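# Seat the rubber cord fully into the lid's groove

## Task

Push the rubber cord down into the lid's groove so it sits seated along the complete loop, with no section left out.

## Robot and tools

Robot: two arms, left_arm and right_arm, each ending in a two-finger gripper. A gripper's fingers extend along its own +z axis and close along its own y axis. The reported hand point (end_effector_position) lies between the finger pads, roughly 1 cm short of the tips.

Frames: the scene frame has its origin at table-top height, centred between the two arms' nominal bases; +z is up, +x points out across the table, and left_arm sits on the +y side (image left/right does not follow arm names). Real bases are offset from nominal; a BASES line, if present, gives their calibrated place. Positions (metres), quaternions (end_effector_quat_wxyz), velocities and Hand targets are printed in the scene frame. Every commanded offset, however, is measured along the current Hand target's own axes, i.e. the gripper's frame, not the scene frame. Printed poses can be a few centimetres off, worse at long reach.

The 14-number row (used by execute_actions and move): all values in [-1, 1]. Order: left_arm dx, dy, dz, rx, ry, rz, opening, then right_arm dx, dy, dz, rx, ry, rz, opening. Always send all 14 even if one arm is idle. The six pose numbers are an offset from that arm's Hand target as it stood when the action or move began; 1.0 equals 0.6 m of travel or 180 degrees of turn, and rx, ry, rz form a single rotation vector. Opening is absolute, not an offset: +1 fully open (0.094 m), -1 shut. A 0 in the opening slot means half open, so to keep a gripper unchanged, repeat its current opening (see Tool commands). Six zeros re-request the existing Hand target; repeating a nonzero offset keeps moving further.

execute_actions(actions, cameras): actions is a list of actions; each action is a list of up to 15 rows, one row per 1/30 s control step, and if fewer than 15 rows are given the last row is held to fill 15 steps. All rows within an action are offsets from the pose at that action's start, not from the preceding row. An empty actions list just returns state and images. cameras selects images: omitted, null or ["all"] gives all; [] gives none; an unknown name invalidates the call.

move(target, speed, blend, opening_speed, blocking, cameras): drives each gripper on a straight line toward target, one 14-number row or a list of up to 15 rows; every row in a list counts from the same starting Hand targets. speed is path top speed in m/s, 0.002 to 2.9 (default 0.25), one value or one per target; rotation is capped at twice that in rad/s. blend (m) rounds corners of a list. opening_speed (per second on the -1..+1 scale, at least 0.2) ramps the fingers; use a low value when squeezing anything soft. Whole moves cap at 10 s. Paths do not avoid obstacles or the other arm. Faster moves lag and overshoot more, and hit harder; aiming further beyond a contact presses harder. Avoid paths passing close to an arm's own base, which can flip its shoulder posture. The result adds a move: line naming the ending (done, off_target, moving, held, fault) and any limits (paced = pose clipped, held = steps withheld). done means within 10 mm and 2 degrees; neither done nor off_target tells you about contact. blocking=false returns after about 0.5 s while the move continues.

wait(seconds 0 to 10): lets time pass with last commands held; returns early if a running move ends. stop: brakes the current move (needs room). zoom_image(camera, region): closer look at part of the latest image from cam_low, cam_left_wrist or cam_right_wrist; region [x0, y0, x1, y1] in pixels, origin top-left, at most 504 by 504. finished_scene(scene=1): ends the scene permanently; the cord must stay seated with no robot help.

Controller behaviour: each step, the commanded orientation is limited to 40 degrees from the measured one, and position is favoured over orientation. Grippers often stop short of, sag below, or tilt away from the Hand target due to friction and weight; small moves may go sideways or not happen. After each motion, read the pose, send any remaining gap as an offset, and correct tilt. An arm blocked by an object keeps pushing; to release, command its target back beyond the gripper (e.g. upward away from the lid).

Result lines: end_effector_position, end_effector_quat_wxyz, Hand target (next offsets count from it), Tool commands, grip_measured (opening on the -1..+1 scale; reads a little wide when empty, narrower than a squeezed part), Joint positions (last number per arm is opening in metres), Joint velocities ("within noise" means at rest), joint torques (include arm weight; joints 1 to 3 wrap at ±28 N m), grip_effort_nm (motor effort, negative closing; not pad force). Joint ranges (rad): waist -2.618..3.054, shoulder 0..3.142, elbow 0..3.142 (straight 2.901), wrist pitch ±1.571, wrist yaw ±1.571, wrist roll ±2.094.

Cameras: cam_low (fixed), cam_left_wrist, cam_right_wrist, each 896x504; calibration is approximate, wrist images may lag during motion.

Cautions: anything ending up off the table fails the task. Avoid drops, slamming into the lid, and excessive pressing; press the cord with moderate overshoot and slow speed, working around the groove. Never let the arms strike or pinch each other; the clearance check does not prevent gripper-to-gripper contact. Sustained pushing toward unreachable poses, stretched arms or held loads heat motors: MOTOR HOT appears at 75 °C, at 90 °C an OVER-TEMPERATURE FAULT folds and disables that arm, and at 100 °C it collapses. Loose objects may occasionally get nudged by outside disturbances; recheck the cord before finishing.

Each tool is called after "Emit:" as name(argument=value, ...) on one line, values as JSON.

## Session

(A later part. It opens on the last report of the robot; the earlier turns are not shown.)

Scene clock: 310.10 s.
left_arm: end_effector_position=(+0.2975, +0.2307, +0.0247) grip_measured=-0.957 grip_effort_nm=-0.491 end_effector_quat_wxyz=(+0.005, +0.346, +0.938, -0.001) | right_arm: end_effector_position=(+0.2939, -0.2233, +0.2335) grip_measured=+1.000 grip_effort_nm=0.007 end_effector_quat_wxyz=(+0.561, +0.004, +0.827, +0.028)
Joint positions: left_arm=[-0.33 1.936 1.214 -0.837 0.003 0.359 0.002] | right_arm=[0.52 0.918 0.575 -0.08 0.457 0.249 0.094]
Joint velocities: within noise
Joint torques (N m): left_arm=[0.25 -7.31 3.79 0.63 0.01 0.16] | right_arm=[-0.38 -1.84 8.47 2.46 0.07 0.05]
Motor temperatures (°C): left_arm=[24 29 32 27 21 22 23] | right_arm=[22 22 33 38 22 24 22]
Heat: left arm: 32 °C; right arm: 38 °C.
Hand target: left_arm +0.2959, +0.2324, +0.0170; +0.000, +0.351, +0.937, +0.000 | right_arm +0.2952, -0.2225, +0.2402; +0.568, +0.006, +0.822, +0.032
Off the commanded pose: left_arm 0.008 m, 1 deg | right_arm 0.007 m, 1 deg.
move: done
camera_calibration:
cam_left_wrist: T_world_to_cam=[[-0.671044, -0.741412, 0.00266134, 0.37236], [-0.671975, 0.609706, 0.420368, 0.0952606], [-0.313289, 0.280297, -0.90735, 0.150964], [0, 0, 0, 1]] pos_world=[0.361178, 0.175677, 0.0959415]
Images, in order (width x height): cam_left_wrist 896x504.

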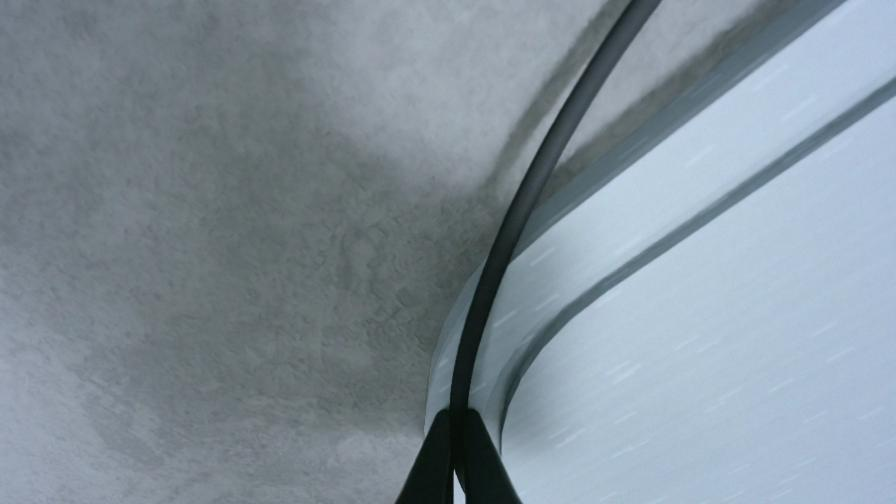

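Emit:
move(target=[[0.0,-0.03,-0.05,0,0,0,-0.96, 0,0,0,0,0,0,1],[0.0,-0.013,-0.02,0,0,0,-0.96, 0,0,0,0,0,0,1],[0.0,-0.013,0.01,0,0,0,-0.96, 0,0,0,0,0,0,1]], speed=0.08, cameras=["cam_left_wrist"])

Scene clock: 317.60 s.
left_arm: end_effector_position=(+0.2904, +0.2250, +0.0240) grip_measured=-0.960 grip_effort_nm=-0.286 end_effector_quat_wxyz=(+0.002, +0.348, +0.937, -0.001) | right_arm: end_effector_position=(+0.2939, -0.2233, +0.2335) grip_measured=+1.000 grip_effort_nm=0.012 end_effector_quat_wxyz=(+0.561, +0.004, +0.827, +0.028)
Joint positions: left_arm=[-0.353 1.927 1.198 -0.836 0.003 0.339 0.002] | right_arm=[0.52 0.918 0.575 -0.08 0.457 0.249 0.094]
Joint velocities: within noise
Joint torques (N m): left_arm=[0.53 -6.15 3.4 0.86 0.08 0.16] | right_arm=[-0.31 -1.89 8.5 2.45 0.06 0.07]
Motor temperatures (°C): left_arm=[24 30 32 27 21 22 23] | right_arm=[22 22 33 38 22 24 22]
Heat: left arm: 32 °C; right arm: 38 °C.
Hand target: left_arm +0.2908, +0.2265, +0.0110; +0.001, +0.350, +0.937, +0.000 | right_arm +0.2952, -0.2225, +0.2402; +0.568, +0.006, +0.822, +0.032
Off the commanded pose: left_arm 0.013 m, 0 deg | right_arm 0.007 m, 1 deg.
move: off_target (left_arm)
camera_calibration:
cam_left_wrist: T_world_to_cam=[[-0.673852, -0.738849, 0.005068, 0.363469], [-0.667189, 0.611414, 0.425478, 0.0924631], [-0.317463, 0.283328, -0.904955, 0.150187], [0, 0, 0, 1]] pos_world=[0.354293, 0.169463, 0.0947294]
Images, in order (width x height): cam_left_wrist 896x504.

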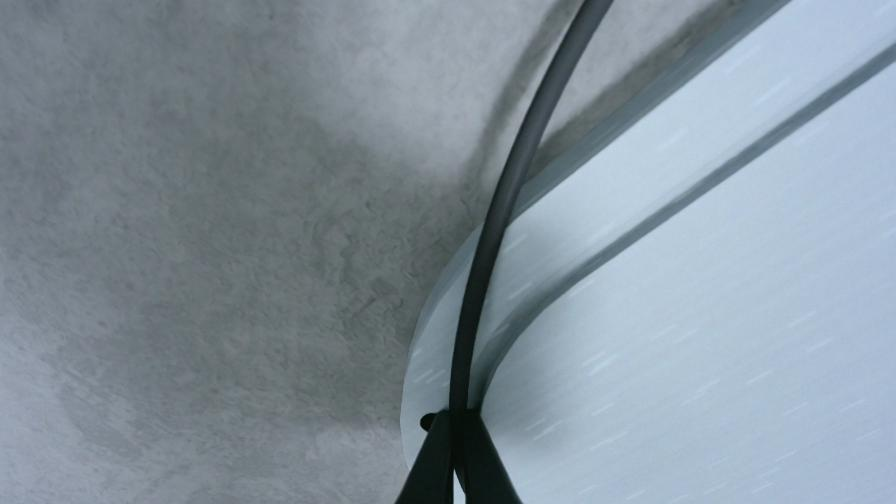

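Emit:
move(target=[[0.0,-0.027,-0.06,0,0,0,-0.96, 0,0,0,0,0,0,1],[0.0,-0.009,-0.02,0,0,0,-0.96, 0,0,0,0,0,0,1],[0.0,-0.009,0.003,0,0,0,-0.96, 0,0,0,0,0,0,1]], speed=0.08, cameras=["cam_left_wrist"])

Emit:
zoom_image(camera="cam_left_wrist", region=[370, 330, 550, 504])

Scene clock: 322.60 s.
left_arm: end_effector_position=(+0.2875, +0.2223, +0.0238) grip_measured=-0.958 grip_effort_nm=-0.496 end_effector_quat_wxyz=(+0.003, +0.348, +0.937, +0.003) | right_arm: end_effector_position=(+0.2939, -0.2233, +0.2335) grip_measured=+1.000 grip_effort_nm=0.012 end_effector_quat_wxyz=(+0.561, +0.004, +0.827, +0.028)
Joint positions: left_arm=[-0.369 1.921 1.188 -0.832 -0.007 0.323 0.002] | right_arm=[0.52 0.918 0.575 -0.08 0.457 0.249 0.094]
Joint velocities: left_arm=[-0.002 -0.002 0.007 0.022 0.022 -0.007 0.012] | right_arm=[within noise]
Joint torques (N m): left_arm=[0.24 -5.85 3.03 0.98 0.13 0.16] | right_arm=[-0.39 -1.87 8.49 2.47 0.06 0.05]
Motor temperatures (°C): left_arm=[24 30 31 27 21 22 23] | right_arm=[22 22 33 38 22 24 22]
Heat: left arm: 31 °C; right arm: 38 °C.
Hand target: left_arm +0.2873, +0.2225, +0.0092; +0.001, +0.350, +0.937, +0.000 | right_arm +0.2952, -0.2225, +0.2402; +0.568, +0.006, +0.822, +0.032
Off the commanded pose: left_arm 0.015 m, 1 deg | right_arm 0.007 m, 1 deg.
move: off_target (left_arm)
camera_calibration:
cam_left_wrist: T_world_to_cam=[[-0.673573, -0.739108, -0.0044275, 0.359761], [-0.669278, 0.607371, 0.42798, 0.0935894], [-0.313634, 0.291239, -0.903777, 0.14704], [0, 0, 0, 1]] pos_world=[0.35108, 0.166235, 0.0944297]
Images, in order (width x height): cam_left_wrist 896x504.

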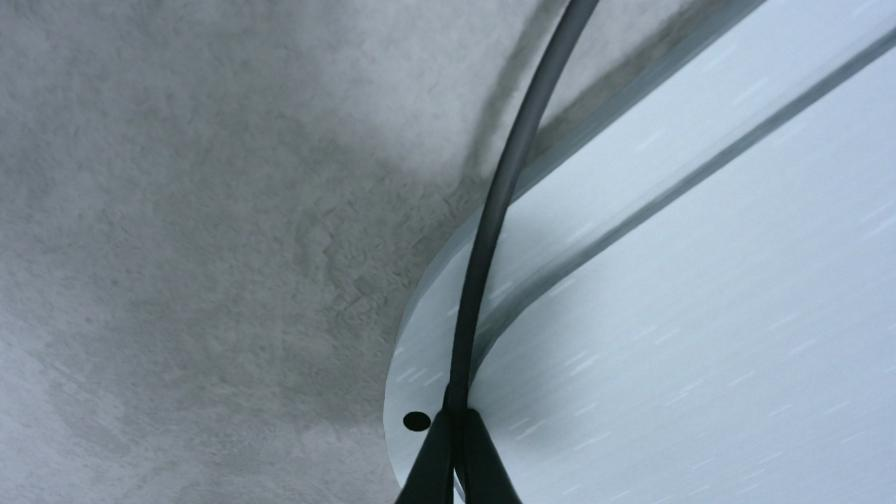

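Scaled by 2.800 from the camera's 896x504 image, which has a finer 1280x720 frame.

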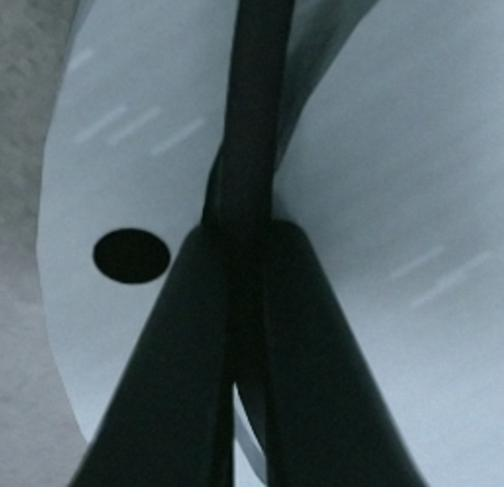

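Emit:
move(target=[[0,0,0,0,0,0,-0.6, 0,0,0,0,0,0,1],[-0.01,0.003,-0.067,0,0,0,-0.6, 0,0,0,0,0,0,1]], speed=0.12, opening_speed=1, cameras=["cam_left_wrist"])

Scene clock: 330.23 s.
left_arm: end_effector_position=(+0.2857, +0.2267, +0.0373) grip_measured=-0.602 grip_effort_nm=0.085 end_effector_quat_wxyz=(-0.017, +0.344, +0.939, +0.006) | right_arm: end_effector_position=(+0.2939, -0.2233, +0.2335) grip_measured=+1.000 grip_effort_nm=0.007 end_effector_quat_wxyz=(+0.561, +0.004, +0.827, +0.028)
Joint positions: left_arm=[-0.36 1.921 1.248 -0.932 -0.01 0.323 0.019] | right_arm=[0.52 0.918 0.575 -0.08 0.457 0.249 0.094]
Joint velocities: within noise
Joint torques (N m): left_arm=[-0.28 -10.24 7.36 0.27 0.17 0.13] | right_arm=[-0.39 -1.88 8.42 2.45 0.07 0.06]
Motor temperatures (°C): left_arm=[24 30 31 27 21 22 23] | right_arm=[22 22 33 38 22 24 22]
Heat: left arm: 31 °C; right arm: 38 °C.
Hand target: left_arm +0.2929, +0.2200, +0.0494; +0.001, +0.350, +0.937, +0.000 | right_arm +0.2952, -0.2225, +0.2402; +0.568, +0.006, +0.822, +0.032
Off the commanded pose: left_arm 0.016 m, 2 deg | right_arm 0.007 m, 1 deg.
move: off_target (left_arm)
camera_calibration:
cam_left_wrist: T_world_to_cam=[[-0.667598, -0.744492, 0.00661945, 0.360847], [-0.657912, 0.594076, 0.462844, 0.0824596], [-0.348517, 0.304639, -0.886415, 0.163695], [0, 0, 0, 1]] pos_world=[0.352202, 0.169793, 0.104547]
Images, in order (width x height): cam_left_wrist 896x504.

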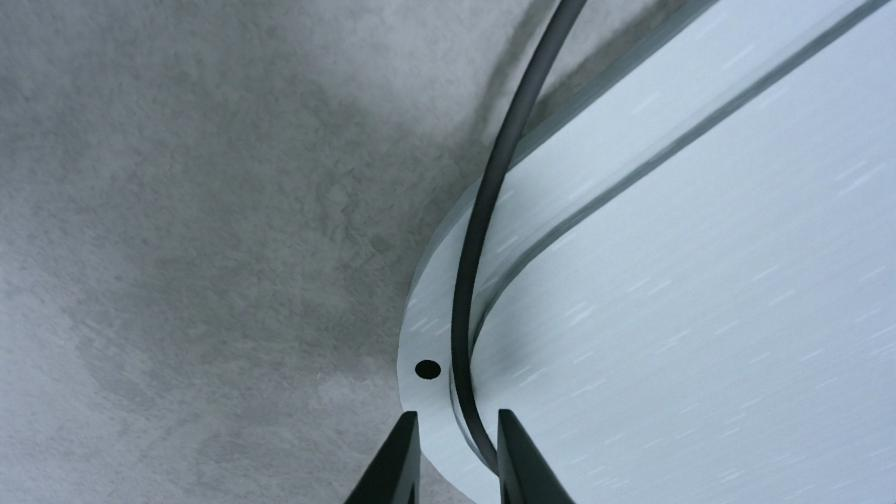

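Emit:
move(target=[0.055,-0.0127,0.0223,0,0,-0.1167,-0.6, 0,0,0,0,0,0,1], speed=0.12, cameras=["cam_left_wrist"])

Scene clock: 343.07 s.
left_arm: end_effector_position=(+0.2594, +0.2366, +0.0287) grip_measured=-0.602 grip_effort_nm=0.081 end_effector_quat_wxyz=(-0.019, +0.182, +0.983, +0.008) | right_arm: end_effector_position=(+0.2939, -0.2233, +0.2335) grip_measured=+1.000 grip_effort_nm=0.007 end_effector_quat_wxyz=(+0.561, +0.004, +0.827, +0.028)
Joint positions: left_arm=[-0.36 1.844 1.104 -0.87 -0.008 -0.013 0.019] | right_arm=[0.52 0.918 0.575 -0.08 0.457 0.249 0.094]
Joint velocities: within noise
Joint torques (N m): left_arm=[0.23 -11.03 4.04 0.52 0.13 -0.04] | right_arm=[-0.36 -1.87 8.43 2.44 0.05 0.07]
Motor temperatures (°C): left_arm=[24 32 32 27 21 22 23] | right_arm=[22 22 33 38 22 24 22]
Heat: left arm: 32 °C; right arm: 38 °C.
Hand target: left_arm +0.2631, +0.2359, +0.0361; +0.001, +0.174, +0.985, +0.000 | right_arm +0.2952, -0.2225, +0.2402; +0.568, +0.006, +0.822, +0.032
Off the commanded pose: left_arm 0.008 m, 3 deg | right_arm 0.007 m, 1 deg.
move: off_target (left_arm)
camera_calibration:
cam_left_wrist: T_world_to_cam=[[-0.384152, -0.923266, -0.00272778, 0.319915], [-0.817485, 0.338762, 0.465788, 0.16503], [-0.429122, 0.181163, -0.884892, 0.193856], [0, 0, 0, 1]] pos_world=[0.340994, 0.204341, 0.0955456]
Images, in order (width x height): cam_left_wrist 896x504.

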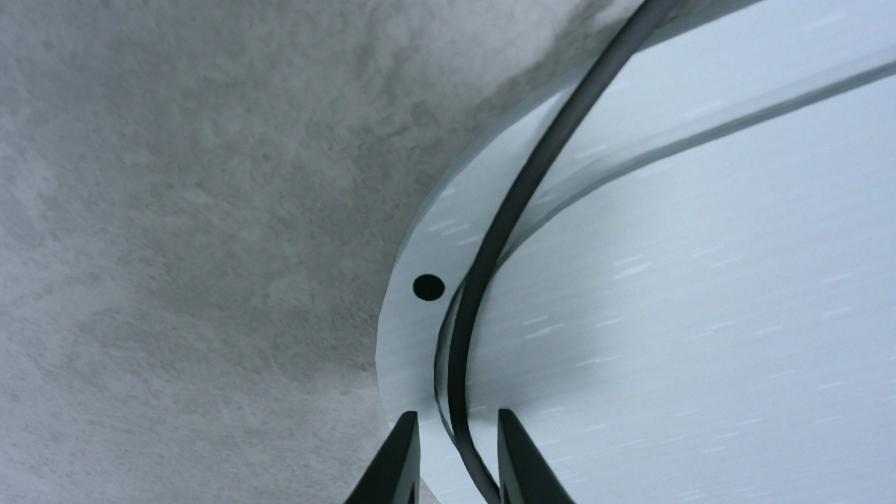

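Emit:
move(target=[[0.0,0.00,0.034,0,0,0,-0.6, 0,0,0,0,0,0,1],[0.0,0.0,0.034,0,0,0,-0.96, 0,0,0,0,0,0,1]], speed=0.08, opening_speed=0.7, cameras=["cam_left_wrist"])

Scene clock: 349.40 s.
left_arm: end_effector_position=(+0.2583, +0.2335, +0.0231) grip_measured=-0.958 grip_effort_nm=-0.676 end_effector_quat_wxyz=(-0.014, +0.181, +0.983, -0.004) | right_arm: end_effector_position=(+0.2939, -0.2233, +0.2335) grip_measured=+1.000 grip_effort_nm=0.007 end_effector_quat_wxyz=(+0.561, +0.004, +0.827, +0.028)
Joint positions: left_arm=[-0.359 1.844 1.079 -0.832 0.013 -0.015 0.002] | right_arm=[0.52 0.918 0.575 -0.08 0.457 0.249 0.094]
Joint velocities: left_arm=[-0.007 -0.007 0.002 0.022 0.022 -0.051 -0.004] | right_arm=[within noise]
Joint torques (N m): left_arm=[0.39 -7.3 2.47 0.99 -0.15 -0.03] | right_arm=[-0.36 -1.85 8.43 2.46 0.06 0.05]
Motor temperatures (°C): left_arm=[24 32 32 27 21 22 23] | right_arm=[22 22 33 38 22 24 22]
Heat: left arm: 32 °C; right arm: 38 °C.
Hand target: left_arm +0.2631, +0.2358, +0.0156; +0.001, +0.174, +0.985, +0.000 | right_arm +0.2952, -0.2225, +0.2402; +0.568, +0.006, +0.822, +0.032
Off the commanded pose: left_arm 0.009 m, 2 deg | right_arm 0.007 m, 1 deg.
move: done
camera_calibration:
cam_left_wrist: T_world_to_cam=[[-0.381834, -0.924056, 0.0179885, 0.315628], [-0.820317, 0.347806, 0.453994, 0.166565], [-0.425773, 0.158594, -0.890823, 0.193593], [0, 0, 0, 1]] pos_world=[0.339581, 0.203023, 0.0911598]
Images, in order (width x height): cam_left_wrist 896x504.

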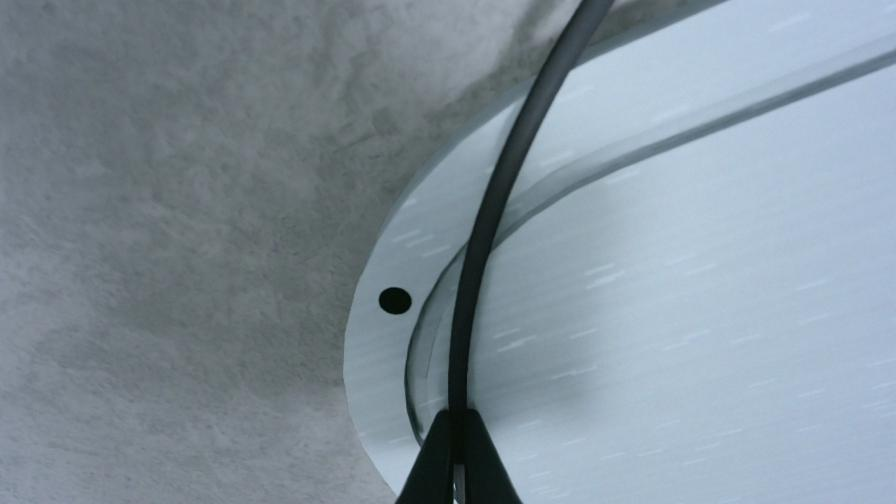

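Emit:
move(target=[[0.0,0.03,-0.035,0,0,0,-0.96, 0,0,0,0,0,0,1],[0.0,0.0095,-0.015,0,0,0,-0.96, 0,0,0,0,0,0,1],[0.0,0.0095,0.008,0,0,0,-0.96, 0,0,0,0,0,0,1]], speed=0.08, cameras=["cam_left_wrist"])

Scene clock: 355.33 s.
left_arm: end_effector_position=(+0.2629, +0.2435, +0.0227) grip_measured=-0.957 grip_effort_nm=-0.662 end_effector_quat_wxyz=(-0.009, +0.176, +0.984, +0.001) | right_arm: end_effector_position=(+0.2939, -0.2233, +0.2335) grip_measured=+1.000 grip_effort_nm=0.012 end_effector_quat_wxyz=(+0.561, +0.004, +0.827, +0.028)
Joint positions: left_arm=[-0.33 1.84 1.072 -0.821 0.001 0.004 0.002] | right_arm=[0.52 0.918 0.575 -0.08 0.457 0.249 0.094]
Joint velocities: within noise
Joint torques (N m): left_arm=[-0.44 -6.12 2.4 1.06 0.05 -0.12] | right_arm=[-0.42 -1.89 8.49 2.47 0.06 0.07]
Motor temperatures (°C): left_arm=[24 31 32 27 21 22 23] | right_arm=[22 22 33 38 22 24 22]
Heat: left arm: 32 °C; right arm: 38 °C.
Hand target: left_arm +0.2650, +0.2412, +0.0108; +0.000, +0.174, +0.985, +0.000 | right_arm +0.2952, -0.2225, +0.2402; +0.568, +0.006, +0.822, +0.032
Off the commanded pose: left_arm 0.012 m, 1 deg | right_arm 0.007 m, 1 deg.
move: off_target (left_arm)
camera_calibration:
cam_left_wrist: T_world_to_cam=[[-0.37225, -0.928115, 0.00565529, 0.325425], [-0.829303, 0.335342, 0.446993, 0.172687], [-0.416757, 0.161703, -0.89452, 0.190508], [0, 0, 0, 1]] pos_world=[0.343745, 0.213318, 0.091383]
Images, in order (width x height): cam_left_wrist 896x504.

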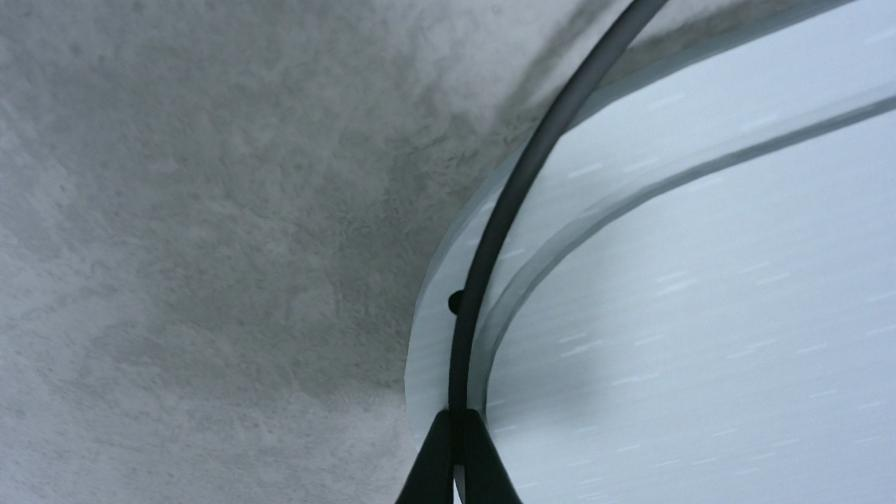

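Emit:
move(target=[[0.0,0.012,-0.045,0,0,0,-0.96, 0,0,0,0,0,0,1],[0.0,-0.0082,-0.02,0,0,0,-0.96, 0,0,0,0,0,0,1],[0.0,-0.0082,0.0,0,0,0,-0.96, 0,0,0,0,0,0,1]], speed=0.08, cameras=["cam_left_wrist"])

Emit:
zoom_image(camera="cam_left_wrist", region=[370, 330, 550, 504])

Scene clock: 361.07 s.
left_arm: end_effector_position=(+0.2615, +0.2398, +0.0230) grip_measured=-0.959 grip_effort_nm=-0.481 end_effector_quat_wxyz=(-0.007, +0.176, +0.984, +0.003) | right_arm: end_effector_position=(+0.2939, -0.2233, +0.2335) grip_measured=+1.000 grip_effort_nm=0.012 end_effector_quat_wxyz=(+0.561, +0.004, +0.827, +0.028)
Joint positions: left_arm=[-0.345 1.836 1.068 -0.817 -0.003 -0.011 0.002] | right_arm=[0.52 0.918 0.575 -0.08 0.457 0.249 0.094]
Joint velocities: left_arm=[0.002 -0.017 0.002 -0.007 -0.066 -0.007 0.01] | right_arm=[within noise]
Joint torques (N m): left_arm=[-0.31 -5.67 2.81 1.03 0.06 -0.04] | right_arm=[-0.39 -1.87 8.5 2.47 0.06 0.05]
Motor temperatures (°C): left_arm=[24 31 32 27 21 22 23] | right_arm=[22 22 33 38 22 24 22]
Heat: left arm: 32 °C; right arm: 38 °C.
Hand target: left_arm +0.2634, +0.2366, +0.0109; +0.001, +0.174, +0.985, +0.000 | right_arm +0.2952, -0.2225, +0.2402; +0.568, +0.006, +0.822, +0.032
Off the commanded pose: left_arm 0.013 m, 1 deg | right_arm 0.007 m, 1 deg.
move: off_target (left_arm)
camera_calibration:
cam_left_wrist: T_world_to_cam=[[-0.372731, -0.927938, 0.00144862, 0.321632], [-0.831672, 0.334755, 0.443014, 0.173471], [-0.411575, 0.16392, -0.896513, 0.188966], [0, 0, 0, 1]] pos_world=[0.341926, 0.209409, 0.0920942]
Images, in order (width x height): cam_left_wrist 896x504.

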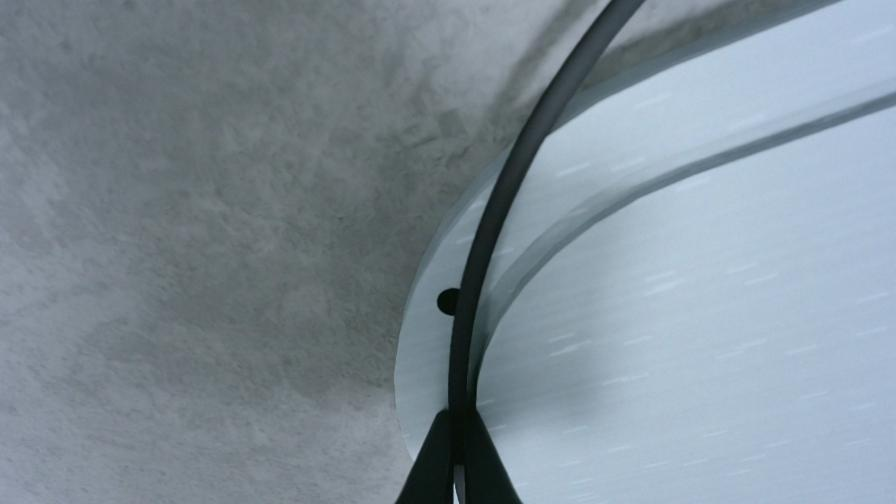

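Scaled by 2.800 from the camera's 896x504 image, which has a finer 1280x720 frame.

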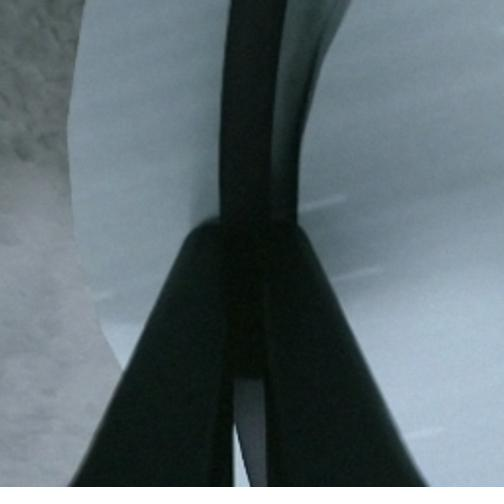

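Emit:
move(target=[[0.0,-0.025,-0.045,0,0,0,-0.96, 0,0,0,0,0,0,1],[0.0,0,-0.02,0,0,0,-0.96, 0,0,0,0,0,0,1],[0.0,0,0.0,0,0,0,-0.96, 0,0,0,0,0,0,1]], speed=0.08, cameras=["cam_left_wrist"])

Emit:
zoom_image(camera="cam_left_wrist", region=[370, 330, 550, 504])

Scene clock: 371.53 s.
left_arm: end_effector_position=(+0.2609, +0.2366, +0.0232) grip_measured=-0.957 grip_effort_nm=-0.584 end_effector_quat_wxyz=(-0.004, +0.171, +0.985, +0.002) | right_arm: end_effector_position=(+0.2939, -0.2233, +0.2335) grip_measured=+1.000 grip_effort_nm=0.007 end_effector_quat_wxyz=(+0.561, +0.004, +0.827, +0.028)
Joint positions: left_arm=[-0.356 1.834 1.066 -0.813 -0.003 -0.032 0.002] | right_arm=[0.52 0.918 0.575 -0.08 0.457 0.249 0.094]
Joint velocities: within noise
Joint torques (N m): left_arm=[0.23 -5.42 2.81 1.01 0.1 0.19] | right_arm=[-0.4 -1.83 8.4 2.45 0.06 0.06]
Motor temperatures (°C): left_arm=[24 31 31 28 21 22 23] | right_arm=[22 22 33 38 22 24 22]
Heat: left arm: 31 °C; right arm: 38 °C.
Hand target: left_arm +0.2634, +0.2365, +0.0108; +0.001, +0.174, +0.985, +0.000 | right_arm +0.2952, -0.2225, +0.2402; +0.568, +0.006, +0.822, +0.032
Off the commanded pose: left_arm 0.013 m, 1 deg | right_arm 0.007 m, 1 deg.
move: off_target (left_arm)
camera_calibration:
cam_left_wrist: T_world_to_cam=[[-0.362488, -0.931988, 0.00117559, 0.316662], [-0.83711, 0.32614, 0.43918, 0.177494], [-0.409694, 0.158213, -0.898398, 0.190257], [0, 0, 0, 1]] pos_world=[0.341315, 0.207136, 0.0926026]
Images, in order (width x height): cam_left_wrist 896x504.

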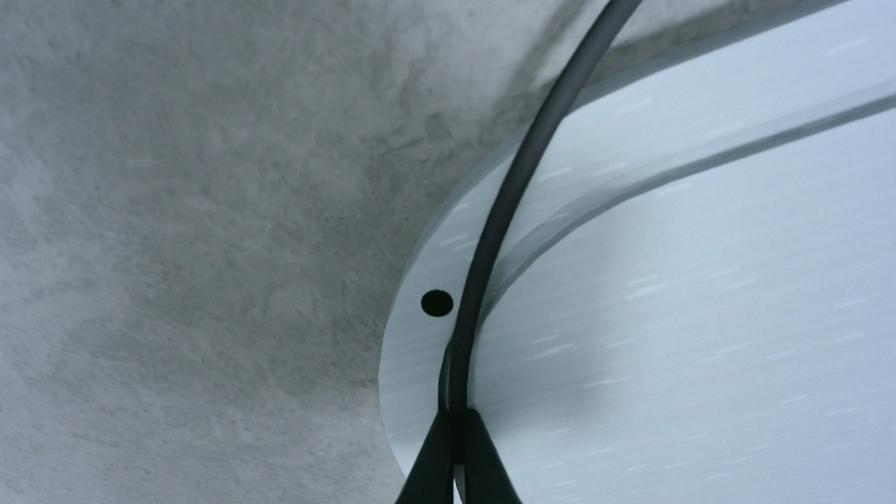

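Scaled by 2.800 from the camera's 896x504 image, which has a finer 1280x720 frame.

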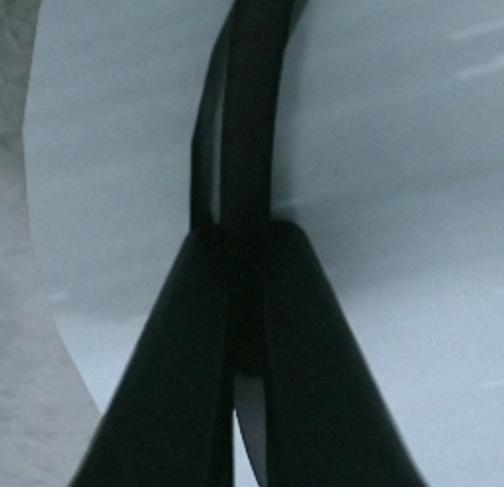

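Emit:
move(target=[[0,0.007,0,0,0,0,-0.88, 0,0,0,0,0,0,1],[0,0,0,0,0,0,-0.6, 0,0,0,0,0,0,1],[-0.01,0.003,-0.067,0,0,0,-0.6, 0,0,0,0,0,0,1]], speed=0.12, opening_speed=1, cameras=["cam_left_wrist"])

Scene clock: 378.03 s.
left_arm: end_effector_position=(+0.2603, +0.2413, +0.0361) grip_measured=-0.602 grip_effort_nm=0.085 end_effector_quat_wxyz=(-0.022, +0.172, +0.985, +0.009) | right_arm: end_effector_position=(+0.2939, -0.2233, +0.2335) grip_measured=+1.000 grip_effort_nm=0.017 end_effector_quat_wxyz=(+0.561, +0.004, +0.827, +0.028)
Joint positions: left_arm=[-0.346 1.833 1.123 -0.907 -0.009 -0.019 0.019] | right_arm=[0.52 0.918 0.575 -0.08 0.457 0.249 0.094]
Joint velocities: within noise
Joint torques (N m): left_arm=[-0.14 -10.63 6.99 0.21 0.16 0.1] | right_arm=[-0.38 -1.92 8.39 2.46 0.07 0.06]
Motor temperatures (°C): left_arm=[24 31 31 28 21 22 23] | right_arm=[22 22 33 38 22 24 22]
Heat: left arm: 31 °C; right arm: 38 °C.
Hand target: left_arm +0.2696, +0.2362, +0.0510; +0.001, +0.174, +0.985, +0.000 | right_arm +0.2952, -0.2225, +0.2402; +0.568, +0.006, +0.822, +0.032
Off the commanded pose: left_arm 0.018 m, 3 deg | right_arm 0.007 m, 1 deg.
move: off_target (left_arm); target 2's new opening was sent with left_arm's hand 0.013 m and 1 deg from that target
camera_calibration:
cam_left_wrist: T_world_to_cam=[[-0.36585, -0.930663, -0.00442189, 0.321599], [-0.821306, 0.320618, 0.47187, 0.165888], [-0.437734, 0.176265, -0.881657, 0.203353], [0, 0, 0, 1]] pos_world=[0.342917, 0.21027, 0.102433]
Images, in order (width x height): cam_left_wrist 896x504.

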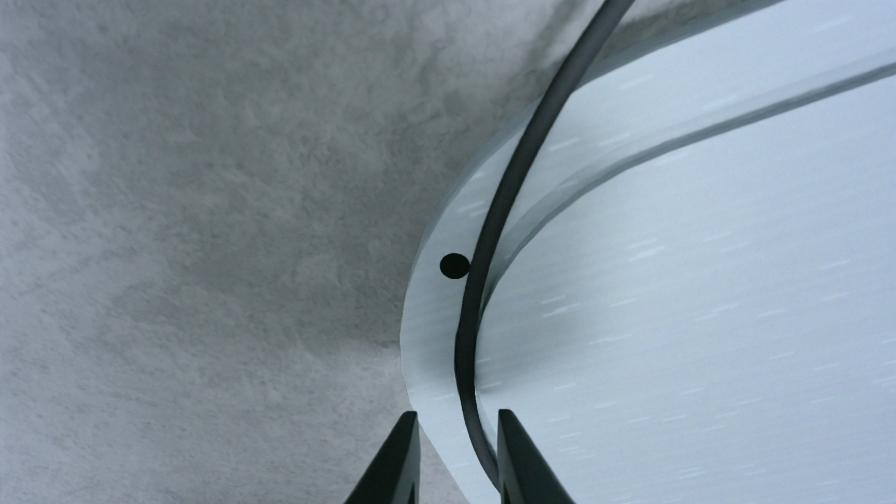

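Emit:
move(target=[[0,0,0,0,0,0,-1, 0,0,0,0,0,0,1],[0.009,-0.0027,0.078,0,0,0,-1, 0,0,0,0,0,0,1]], speed=0.08, cameras=["cam_left_wrist"])

Scene clock: 383.13 s.
left_arm: end_effector_position=(+0.2622, +0.2404, +0.0227) grip_measured=-0.996 grip_effort_nm=-0.212 end_effector_quat_wxyz=(-0.005, +0.172, +0.985, +0.005) | right_arm: end_effector_position=(+0.2939, -0.2233, +0.2335) grip_measured=+1.000 grip_effort_nm=0.007 end_effector_quat_wxyz=(+0.561, +0.004, +0.827, +0.028)
Joint positions: left_arm=[-0.346 1.837 1.068 -0.815 -0.008 -0.019 0] | right_arm=[0.52 0.918 0.575 -0.08 0.457 0.249 0.094]
Joint velocities: within noise
Joint torques (N m): left_arm=[-0.43 -4.23 2.04 1.29 0.11 -0.02] | right_arm=[-0.36 -1.94 8.4 2.48 0.06 0.05]
Motor temperatures (°C): left_arm=[24 31 32 27 21 22 23] | right_arm=[22 22 34 38 22 24 22]
Heat: left arm: 32 °C; right arm: 38 °C.
Hand target: left_arm +0.2639, +0.2366, +0.0042; +0.001, +0.174, +0.985, +0.000 | right_arm +0.2952, -0.2225, +0.2402; +0.568, +0.006, +0.822, +0.032
Off the commanded pose: left_arm 0.019 m, 1 deg | right_arm 0.007 m, 1 deg.
move: off_target (left_arm)
camera_calibration:
cam_left_wrist: T_world_to_cam=[[-0.365699, -0.930725, -0.00397602, 0.321401], [-0.835686, 0.32647, 0.44164, 0.177029], [-0.409747, 0.16483, -0.897184, 0.188262], [0, 0, 0, 1]] pos_world=[0.342617, 0.21031, 0.0920002]
Images, in order (width x height): cam_left_wrist 896x504.

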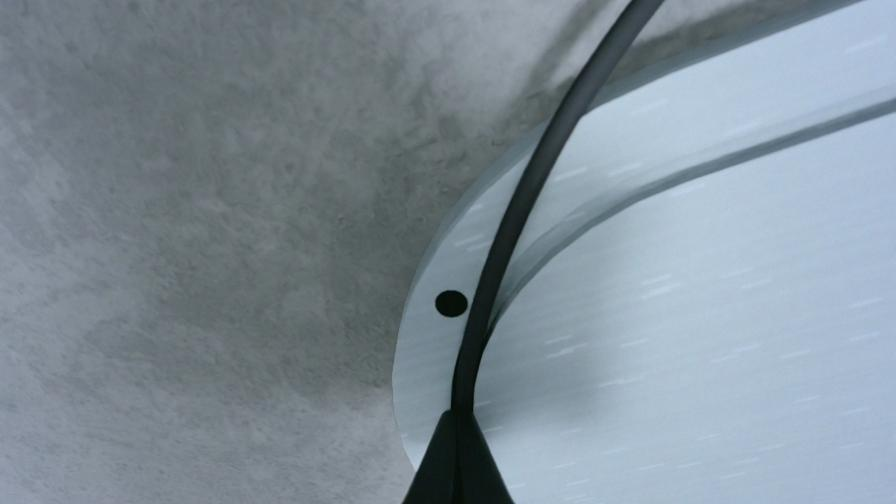

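Emit:
move(target=[[0,0,-0.075,0,0,0,-1, 0,0,0,0,0,0,1],[-0.018,0.006,-0.055,0,0,0.0667,-1, 0,0,0,0,0,0,1],[-0.018,-0.0016,0,0,0,0.0667,-1, 0,0,0,0,0,0,1]], speed=0.1, cameras=["cam_left_wrist"])

Scene clock: 404.53 s.
left_arm: end_effector_position=(+0.2698, +0.2366, +0.0231) grip_measured=-0.996 grip_effort_nm=-0.208 end_effector_quat_wxyz=(-0.008, +0.270, +0.963, +0.004) | right_arm: end_effector_position=(+0.2939, -0.2233, +0.2335) grip_measured=+1.000 grip_effort_nm=0.007 end_effector_quat_wxyz=(+0.561, +0.004, +0.827, +0.028)
Joint positions: left_arm=[-0.348 1.867 1.111 -0.83 -0.008 0.18 0] | right_arm=[0.52 0.918 0.575 -0.08 0.457 0.249 0.094]
Joint velocities: within noise
Joint torques (N m): left_arm=[-0.32 -4.16 2.65 1.28 0.16 0.15] | right_arm=[-0.29 -1.91 8.44 2.47 0.05 0.06]
Motor temperatures (°C): left_arm=[24 30 31 28 21 22 23] | right_arm=[22 22 34 39 22 24 22]
Heat: left arm: 31 °C; right arm: 39 °C.
Hand target: left_arm +0.2737, +0.2319, +0.0042; +0.000, +0.276, +0.961, +0.000 | right_arm +0.2952, -0.2225, +0.2402; +0.568, +0.006, +0.822, +0.032
Off the commanded pose: left_arm 0.020 m, 1 deg | right_arm 0.007 m, 1 deg.
move: off_target (left_arm)
camera_calibration:
cam_left_wrist: T_world_to_cam=[[-0.543838, -0.83919, 0.000157191, 0.346936], [-0.751179, 0.486885, 0.445728, 0.123689], [-0.374127, 0.242286, -0.895168, 0.164299], [0, 0, 0, 1]] pos_world=[0.343058, 0.191115, 0.091889]
Images, in order (width x height): cam_left_wrist 896x504.

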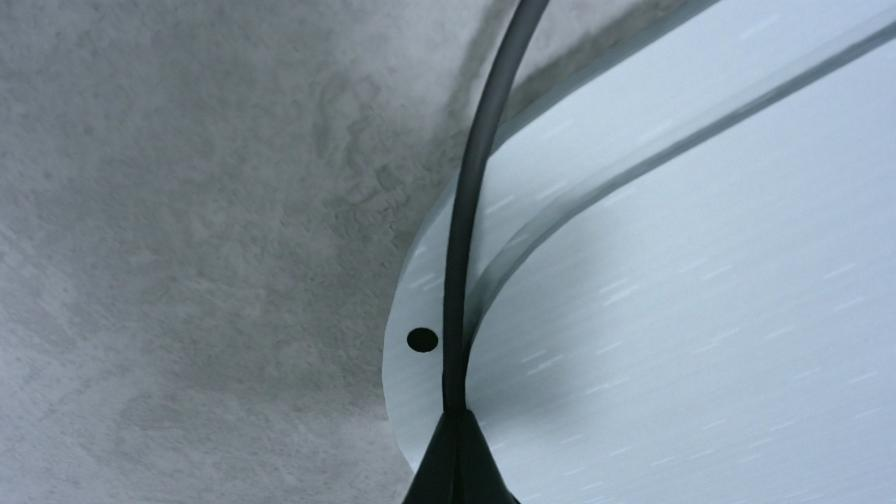

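Emit:
move(target=[[0,0,-0.075,0,0,0,-1, 0,0,0,0,0,0,1],[-0.0197,0.006,-0.055,0,0,0.0778,-1, 0,0,0,0,0,0,1],[-0.0197,-0.0021,0,0,0,0.0778,-1, 0,0,0,0,0,0,1]], speed=0.1, cameras=["cam_left_wrist"])

Scene clock: 410.27 s.
left_arm: end_effector_position=(+0.2804, +0.2296, +0.0232) grip_measured=-0.996 grip_effort_nm=-0.212 end_effector_quat_wxyz=(-0.006, +0.385, +0.923, +0.004) | right_arm: end_effector_position=(+0.2938, -0.2233, +0.2334) grip_measured=+1.000 grip_effort_nm=0.012 end_effector_quat_wxyz=(+0.561, +0.003, +0.827, +0.027)
Joint positions: left_arm=[-0.357 1.906 1.165 -0.842 -0.008 0.414 0] | right_arm=[0.52 0.918 0.575 -0.08 0.457 0.249 0.094]
Joint velocities: within noise
Joint torques (N m): left_arm=[-0.55 -4.81 2.32 1.28 0.13 0.13] | right_arm=[-0.39 -1.95 8.49 2.46 0.07 0.06]
Motor temperatures (°C): left_arm=[24 30 31 28 21 22 23] | right_arm=[22 22 34 39 22 24 22]
Heat: left arm: 31 °C; right arm: 39 °C.
Hand target: left_arm +0.2831, +0.2245, +0.0042; +0.001, +0.391, +0.920, +0.000 | right_arm +0.2952, -0.2225, +0.2402; +0.568, +0.006, +0.823, +0.032
Off the commanded pose: left_arm 0.020 m, 1 deg | right_arm 0.007 m, 1 deg.
move: off_target (left_arm)
camera_calibration:
cam_left_wrist: T_world_to_cam=[[-0.729496, -0.683982, 0.00216486, 0.363195], [-0.612175, 0.654317, 0.443972, 0.0575363], [-0.305085, 0.32255, -0.896038, 0.132385], [0, 0, 0, 1]] pos_world=[0.340561, 0.168071, 0.0922917]
Images, in order (width x height): cam_left_wrist 896x504.

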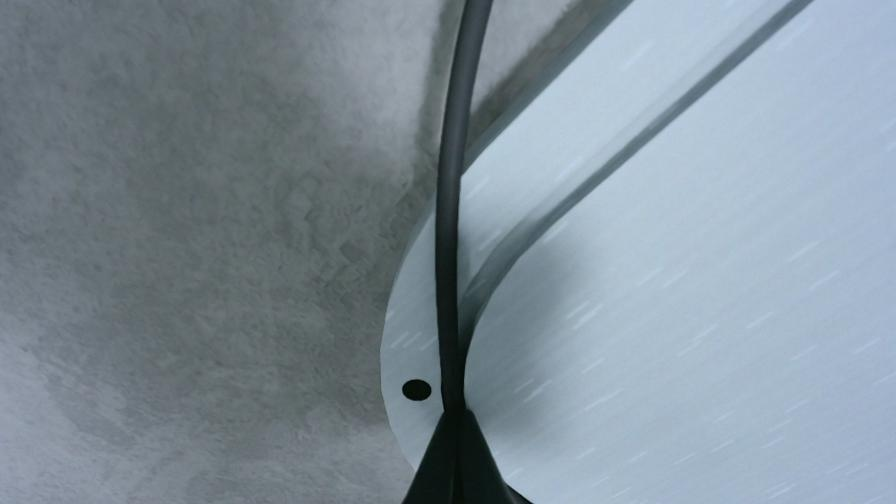

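Emit:
move(target=[[0,0,-0.075,0,0,0,-1, 0,0,0,0,0,0,1],[-0.0194,0.006,-0.055,0,0,0.0778,-1, 0,0,0,0,0,0,1],[-0.0194,-0.0022,0,0,0,0.0778,-1, 0,0,0,0,0,0,1]], speed=0.1, cameras=["cam_left_wrist"])

Scene clock: 416.33 s.
left_arm: end_effector_position=(+0.2877, +0.2198, +0.0232) grip_measured=-0.996 grip_effort_nm=-0.208 end_effector_quat_wxyz=(-0.006, +0.495, +0.869, +0.003) | right_arm: end_effector_position=(+0.2938, -0.2233, +0.2334) grip_measured=+1.000 grip_effort_nm=0.007 end_effector_quat_wxyz=(+0.561, +0.003, +0.827, +0.027)
Joint positions: left_arm=[-0.376 1.941 1.213 -0.855 -0.008 0.64 0] | right_arm=[0.52 0.918 0.575 -0.08 0.457 0.249 0.094]
Joint velocities: within noise
Joint torques (N m): left_arm=[-0.27 -5.26 2.44 1.26 0.17 0.14] | right_arm=[-0.42 -1.89 8.43 2.46 0.06 0.05]
Motor temperatures (°C): left_arm=[24 30 31 28 21 22 23] | right_arm=[22 22 34 39 22 24 22]
Heat: left arm: 31 °C; right arm: 39 °C.
Hand target: left_arm +0.2903, +0.2153, +0.0042; +0.000, +0.500, +0.866, +0.000 | right_arm +0.2952, -0.2225, +0.2402; +0.568, +0.006, +0.823, +0.032
Off the commanded pose: left_arm 0.020 m, 1 deg | right_arm 0.007 m, 1 deg.
move: off_target (left_arm)
camera_calibration:
cam_left_wrist: T_world_to_cam=[[-0.873764, -0.486323, 0.00510833, 0.359824], [-0.433906, 0.784245, 0.443492, -0.0114414], [-0.219687, 0.385291, -0.896264, 0.0993624], [0, 0, 0, 1]] pos_world=[0.331266, 0.14568, 0.092291]
Images, in order (width x height): cam_left_wrist 896x504.

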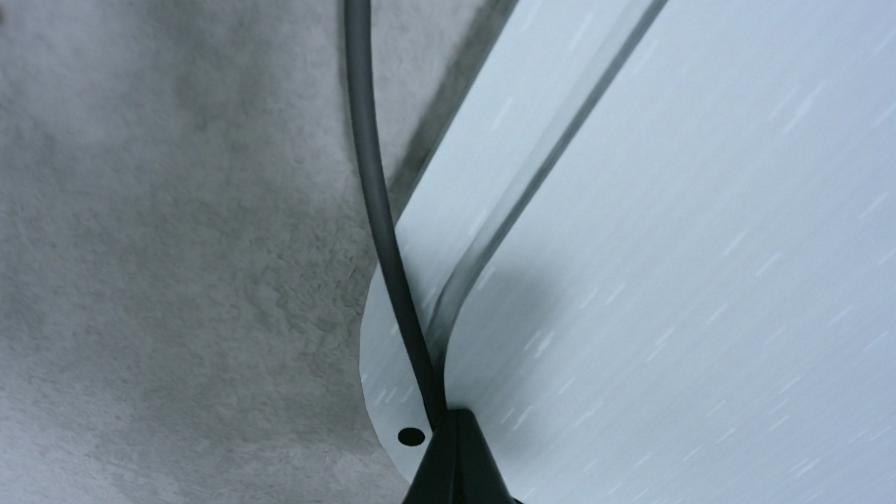

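Emit:
move(target=[[0,0,-0.075,0,0,0,-1, 0,0,0,0,0,0,1],[0.0066,0.018,-0.055,0,0,-0.0556,-1, 0,0,0,0,0,0,1],[0.0066,0.006,0,0,0,-0.0556,-1, 0,0,0,0,0,0,1]], speed=0.1, cameras=["cam_left_wrist"])

Scene clock: 427.60 s.
left_arm: end_effector_position=(+0.2900, +0.2241, +0.0232) grip_measured=-0.996 grip_effort_nm=-0.217 end_effector_quat_wxyz=(-0.005, +0.425, +0.905, +0.003) | right_arm: end_effector_position=(+0.2938, -0.2233, +0.2334) grip_measured=+1.000 grip_effort_nm=0.007 end_effector_quat_wxyz=(+0.561, +0.003, +0.827, +0.027)
Joint positions: left_arm=[-0.36 1.94 1.212 -0.852 -0.006 0.499 0] | right_arm=[0.52 0.918 0.575 -0.08 0.457 0.249 0.094]
Joint velocities: within noise
Joint torques (N m): left_arm=[-0.46 -5.5 2.19 1.22 0.15 -0.04] | right_arm=[-0.35 -1.85 8.51 2.44 0.08 0.06]
Motor temperatures (°C): left_arm=[24 30 31 28 21 22 23] | right_arm=[22 22 34 39 22 24 22]
Heat: left arm: 31 °C; right arm: 39 °C.
Hand target: left_arm +0.2914, +0.2206, +0.0042; +0.001, +0.423, +0.906, +0.000 | right_arm +0.2952, -0.2225, +0.2402; +0.568, +0.006, +0.823, +0.032
Off the commanded pose: left_arm 0.019 m, 1 deg | right_arm 0.007 m, 1 deg.
move: off_target (left_arm)
camera_calibration:
cam_left_wrist: T_world_to_cam=[[-0.787299, -0.616558, 0.00407748, 0.368049], [-0.552198, 0.708028, 0.440196, 0.0376424], [-0.274293, 0.344315, -0.897892, 0.123255], [0, 0, 0, 1]] pos_world=[0.344359, 0.157833, 0.0925988]
Images, in order (width x height): cam_left_wrist 896x504.

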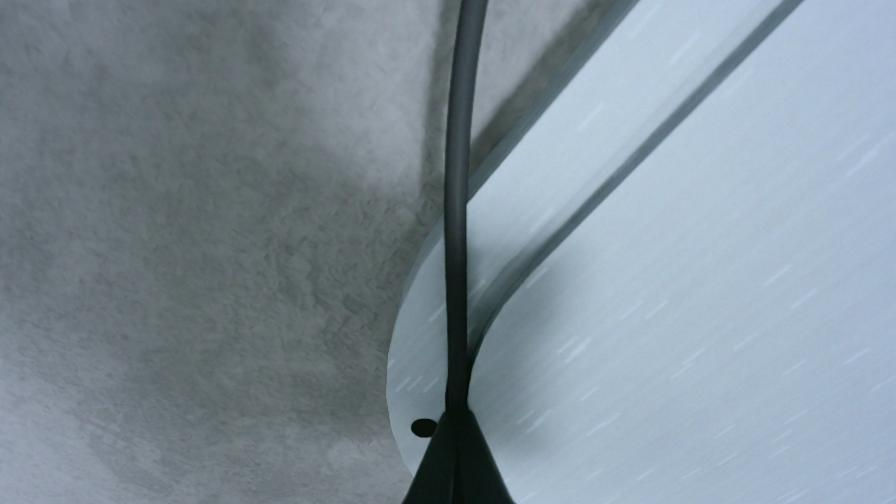

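Emit:
move(target=[[0,0,-0.075,0,0,0,-1, 0,0,0,0,0,0,1],[-0.0258,0.008,-0.055,0,0,0.0556,-1, 0,0,0,0,0,0,1],[-0.0258,-0.0015,0,0,0,0.0556,-1, 0,0,0,0,0,0,1]], speed=0.1, cameras=["cam_left_wrist"])

Scene clock: 433.90 s.
left_arm: end_effector_position=(+0.2967, +0.2120, +0.0236) grip_measured=-0.996 grip_effort_nm=-0.208 end_effector_quat_wxyz=(-0.006, +0.496, +0.868, +0.002) | right_arm: end_effector_position=(+0.2938, -0.2233, +0.2334) grip_measured=+1.000 grip_effort_nm=0.012 end_effector_quat_wxyz=(+0.561, +0.003, +0.827, +0.027)
Joint positions: left_arm=[-0.385 1.978 1.27 -0.874 -0.005 0.633 0] | right_arm=[0.52 0.918 0.575 -0.08 0.457 0.249 0.094]
Joint velocities: within noise
Joint torques (N m): left_arm=[-0.28 -5.34 2.97 1.21 0.11 0.11] | right_arm=[-0.39 -1.91 8.44 2.47 0.05 0.06]
Motor temperatures (°C): left_arm=[24 30 31 28 21 22 23] | right_arm=[22 22 34 39 22 24 22]
Heat: left arm: 31 °C; right arm: 39 °C.
Hand target: left_arm +0.3006, +0.2080, +0.0043; +0.000, +0.500, +0.866, +0.000 | right_arm +0.2952, -0.2225, +0.2402; +0.568, +0.006, +0.823, +0.032
Off the commanded pose: left_arm 0.020 m, 1 deg | right_arm 0.007 m, 1 deg.
move: off_target (left_arm)
camera_calibration:
cam_left_wrist: T_world_to_cam=[[-0.8752, -0.4837, 0.00772171, 0.363692], [-0.430889, 0.786702, 0.44208, -0.00292177], [-0.219909, 0.383581, -0.896942, 0.105145], [0, 0, 0, 1]] pos_world=[0.340166, 0.137884, 0.0927925]
Images, in order (width x height): cam_left_wrist 896x504.

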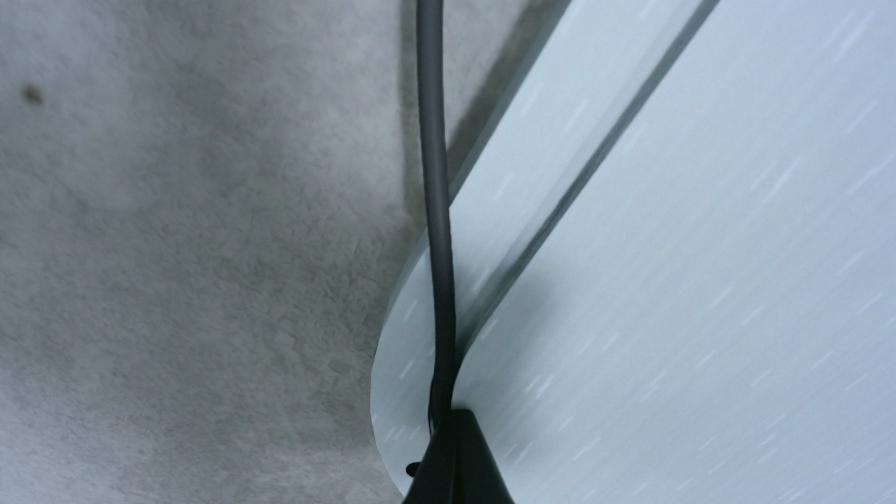

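Emit:
move(target=[[0,0.012,-0.06,0,0,0,-1, 0,0,0,0,0,0,1],[0,0.018,-0.03,0,0,0,-1, 0,0,0,0,0,0,1],[0,0.006,0,0,0,0,-1, 0,0,0,0,0,0,1]], speed=0.1, cameras=["cam_left_wrist"])

Scene clock: 438.70 s.
left_arm: end_effector_position=(+0.3028, +0.2140, +0.0262) grip_measured=-0.996 grip_effort_nm=-0.208 end_effector_quat_wxyz=(-0.004, +0.497, +0.868, +0.003) | right_arm: end_effector_position=(+0.2938, -0.2233, +0.2334) grip_measured=+1.000 grip_effort_nm=0.007 end_effector_quat_wxyz=(+0.561, +0.003, +0.827, +0.027)
Joint positions: left_arm=[-0.374 1.986 1.292 -0.883 -0.006 0.648 0] | right_arm=[0.52 0.918 0.575 -0.08 0.457 0.249 0.094]
Joint velocities: within noise
Joint torques (N m): left_arm=[-0.8 -5.5 1.92 1.24 0.16 0.07] | right_arm=[-0.34 -1.94 8.36 2.45 0.04 0.06]
Motor temperatures (°C): left_arm=[24 29 31 28 21 22 23] | right_arm=[22 22 34 39 22 24 22]
Heat: left arm: 31 °C; right arm: 39 °C.
Hand target: left_arm +0.3038, +0.2098, +0.0043; +0.001, +0.500, +0.866, +0.000 | right_arm +0.2952, -0.2225, +0.2402; +0.568, +0.006, +0.823, +0.032
Off the commanded pose: left_arm 0.022 m, 1 deg | right_arm 0.007 m, 1 deg.
move: off_target (left_arm)
camera_calibration:
cam_left_wrist: T_world_to_cam=[[-0.876898, -0.480664, 0.00346582, 0.369999], [-0.430731, 0.788963, 0.438188, -0.00346511], [-0.213356, 0.382754, -0.898876, 0.106319], [0, 0, 0, 1]] pos_world=[0.345643, 0.139885, 0.0958034]
Images, in order (width x height): cam_left_wrist 896x504.

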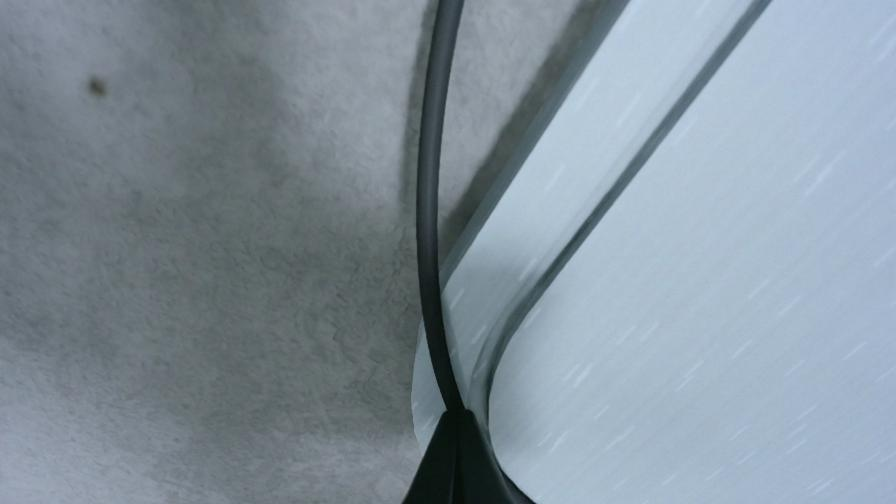

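Emit:
move(target=[[0,0.002,-0.06,0,0,0,-1, 0,0,0,0,0,0,1],[0,0.002,-0.06,0,0,0,-0.5, 0,0,0,0,0,0,1],[0,0.002,-0.021,0,0,0,-0.5, 0,0,0,0,0,0,1],[0,0.002,-0.021,0,0,0,-0.96, 0,0,0,0,0,0,1]], speed=0.12, cameras=["cam_left_wrist"])

Scene clock: 450.67 s.
left_arm: end_effector_position=(+0.3072, +0.2121, +0.0252) grip_measured=-0.958 grip_effort_nm=-0.676 end_effector_quat_wxyz=(+0.005, +0.497, +0.868, +0.003) | right_arm: end_effector_position=(+0.2938, -0.2233, +0.2334) grip_measured=+1.000 grip_effort_nm=0.007 end_effector_quat_wxyz=(+0.561, +0.003, +0.827, +0.027)
Joint positions: left_arm=[-0.374 1.99 1.293 -0.864 -0.006 0.648 0.002] | right_arm=[0.52 0.918 0.575 -0.08 0.457 0.249 0.094]
Joint velocities: within noise
Joint torques (N m): left_arm=[-0.38 -7.42 4.03 0.66 0.13 0.08] | right_arm=[-0.35 -1.87 8.47 2.45 0.05 0.06]
Motor temperatures (°C): left_arm=[24 30 31 28 21 22 23] | right_arm=[22 22 34 39 22 24 22]
Heat: left arm: 31 °C; right arm: 39 °C.
Hand target: left_arm +0.3048, +0.2104, +0.0169; +0.001, +0.500, +0.866, +0.000 | right_arm +0.2952, -0.2225, +0.2402; +0.568, +0.006, +0.823, +0.032
Off the commanded pose: left_arm 0.009 m, 1 deg | right_arm 0.007 m, 1 deg.
move: done; target 2's new opening was sent with left_arm's hand 0.014 m and 2 deg from that target
camera_calibration:
cam_left_wrist: T_world_to_cam=[[-0.87687, -0.480683, -0.00655243, 0.37318], [-0.437241, 0.791808, 0.426451, 0.00213475], [-0.199799, 0.376807, -0.904487, 0.104257], [0, 0, 0, 1]] pos_world=[0.348994, 0.138406, 0.095834]
Images, in order (width x height): cam_left_wrist 896x504.

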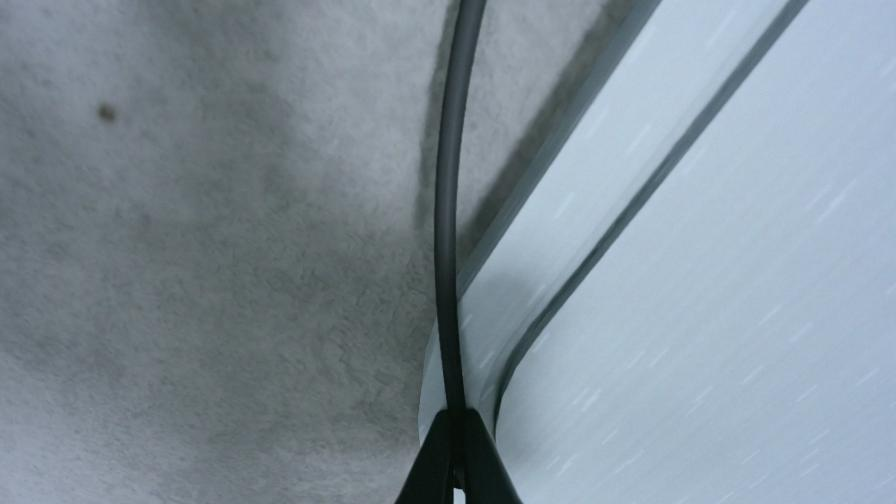

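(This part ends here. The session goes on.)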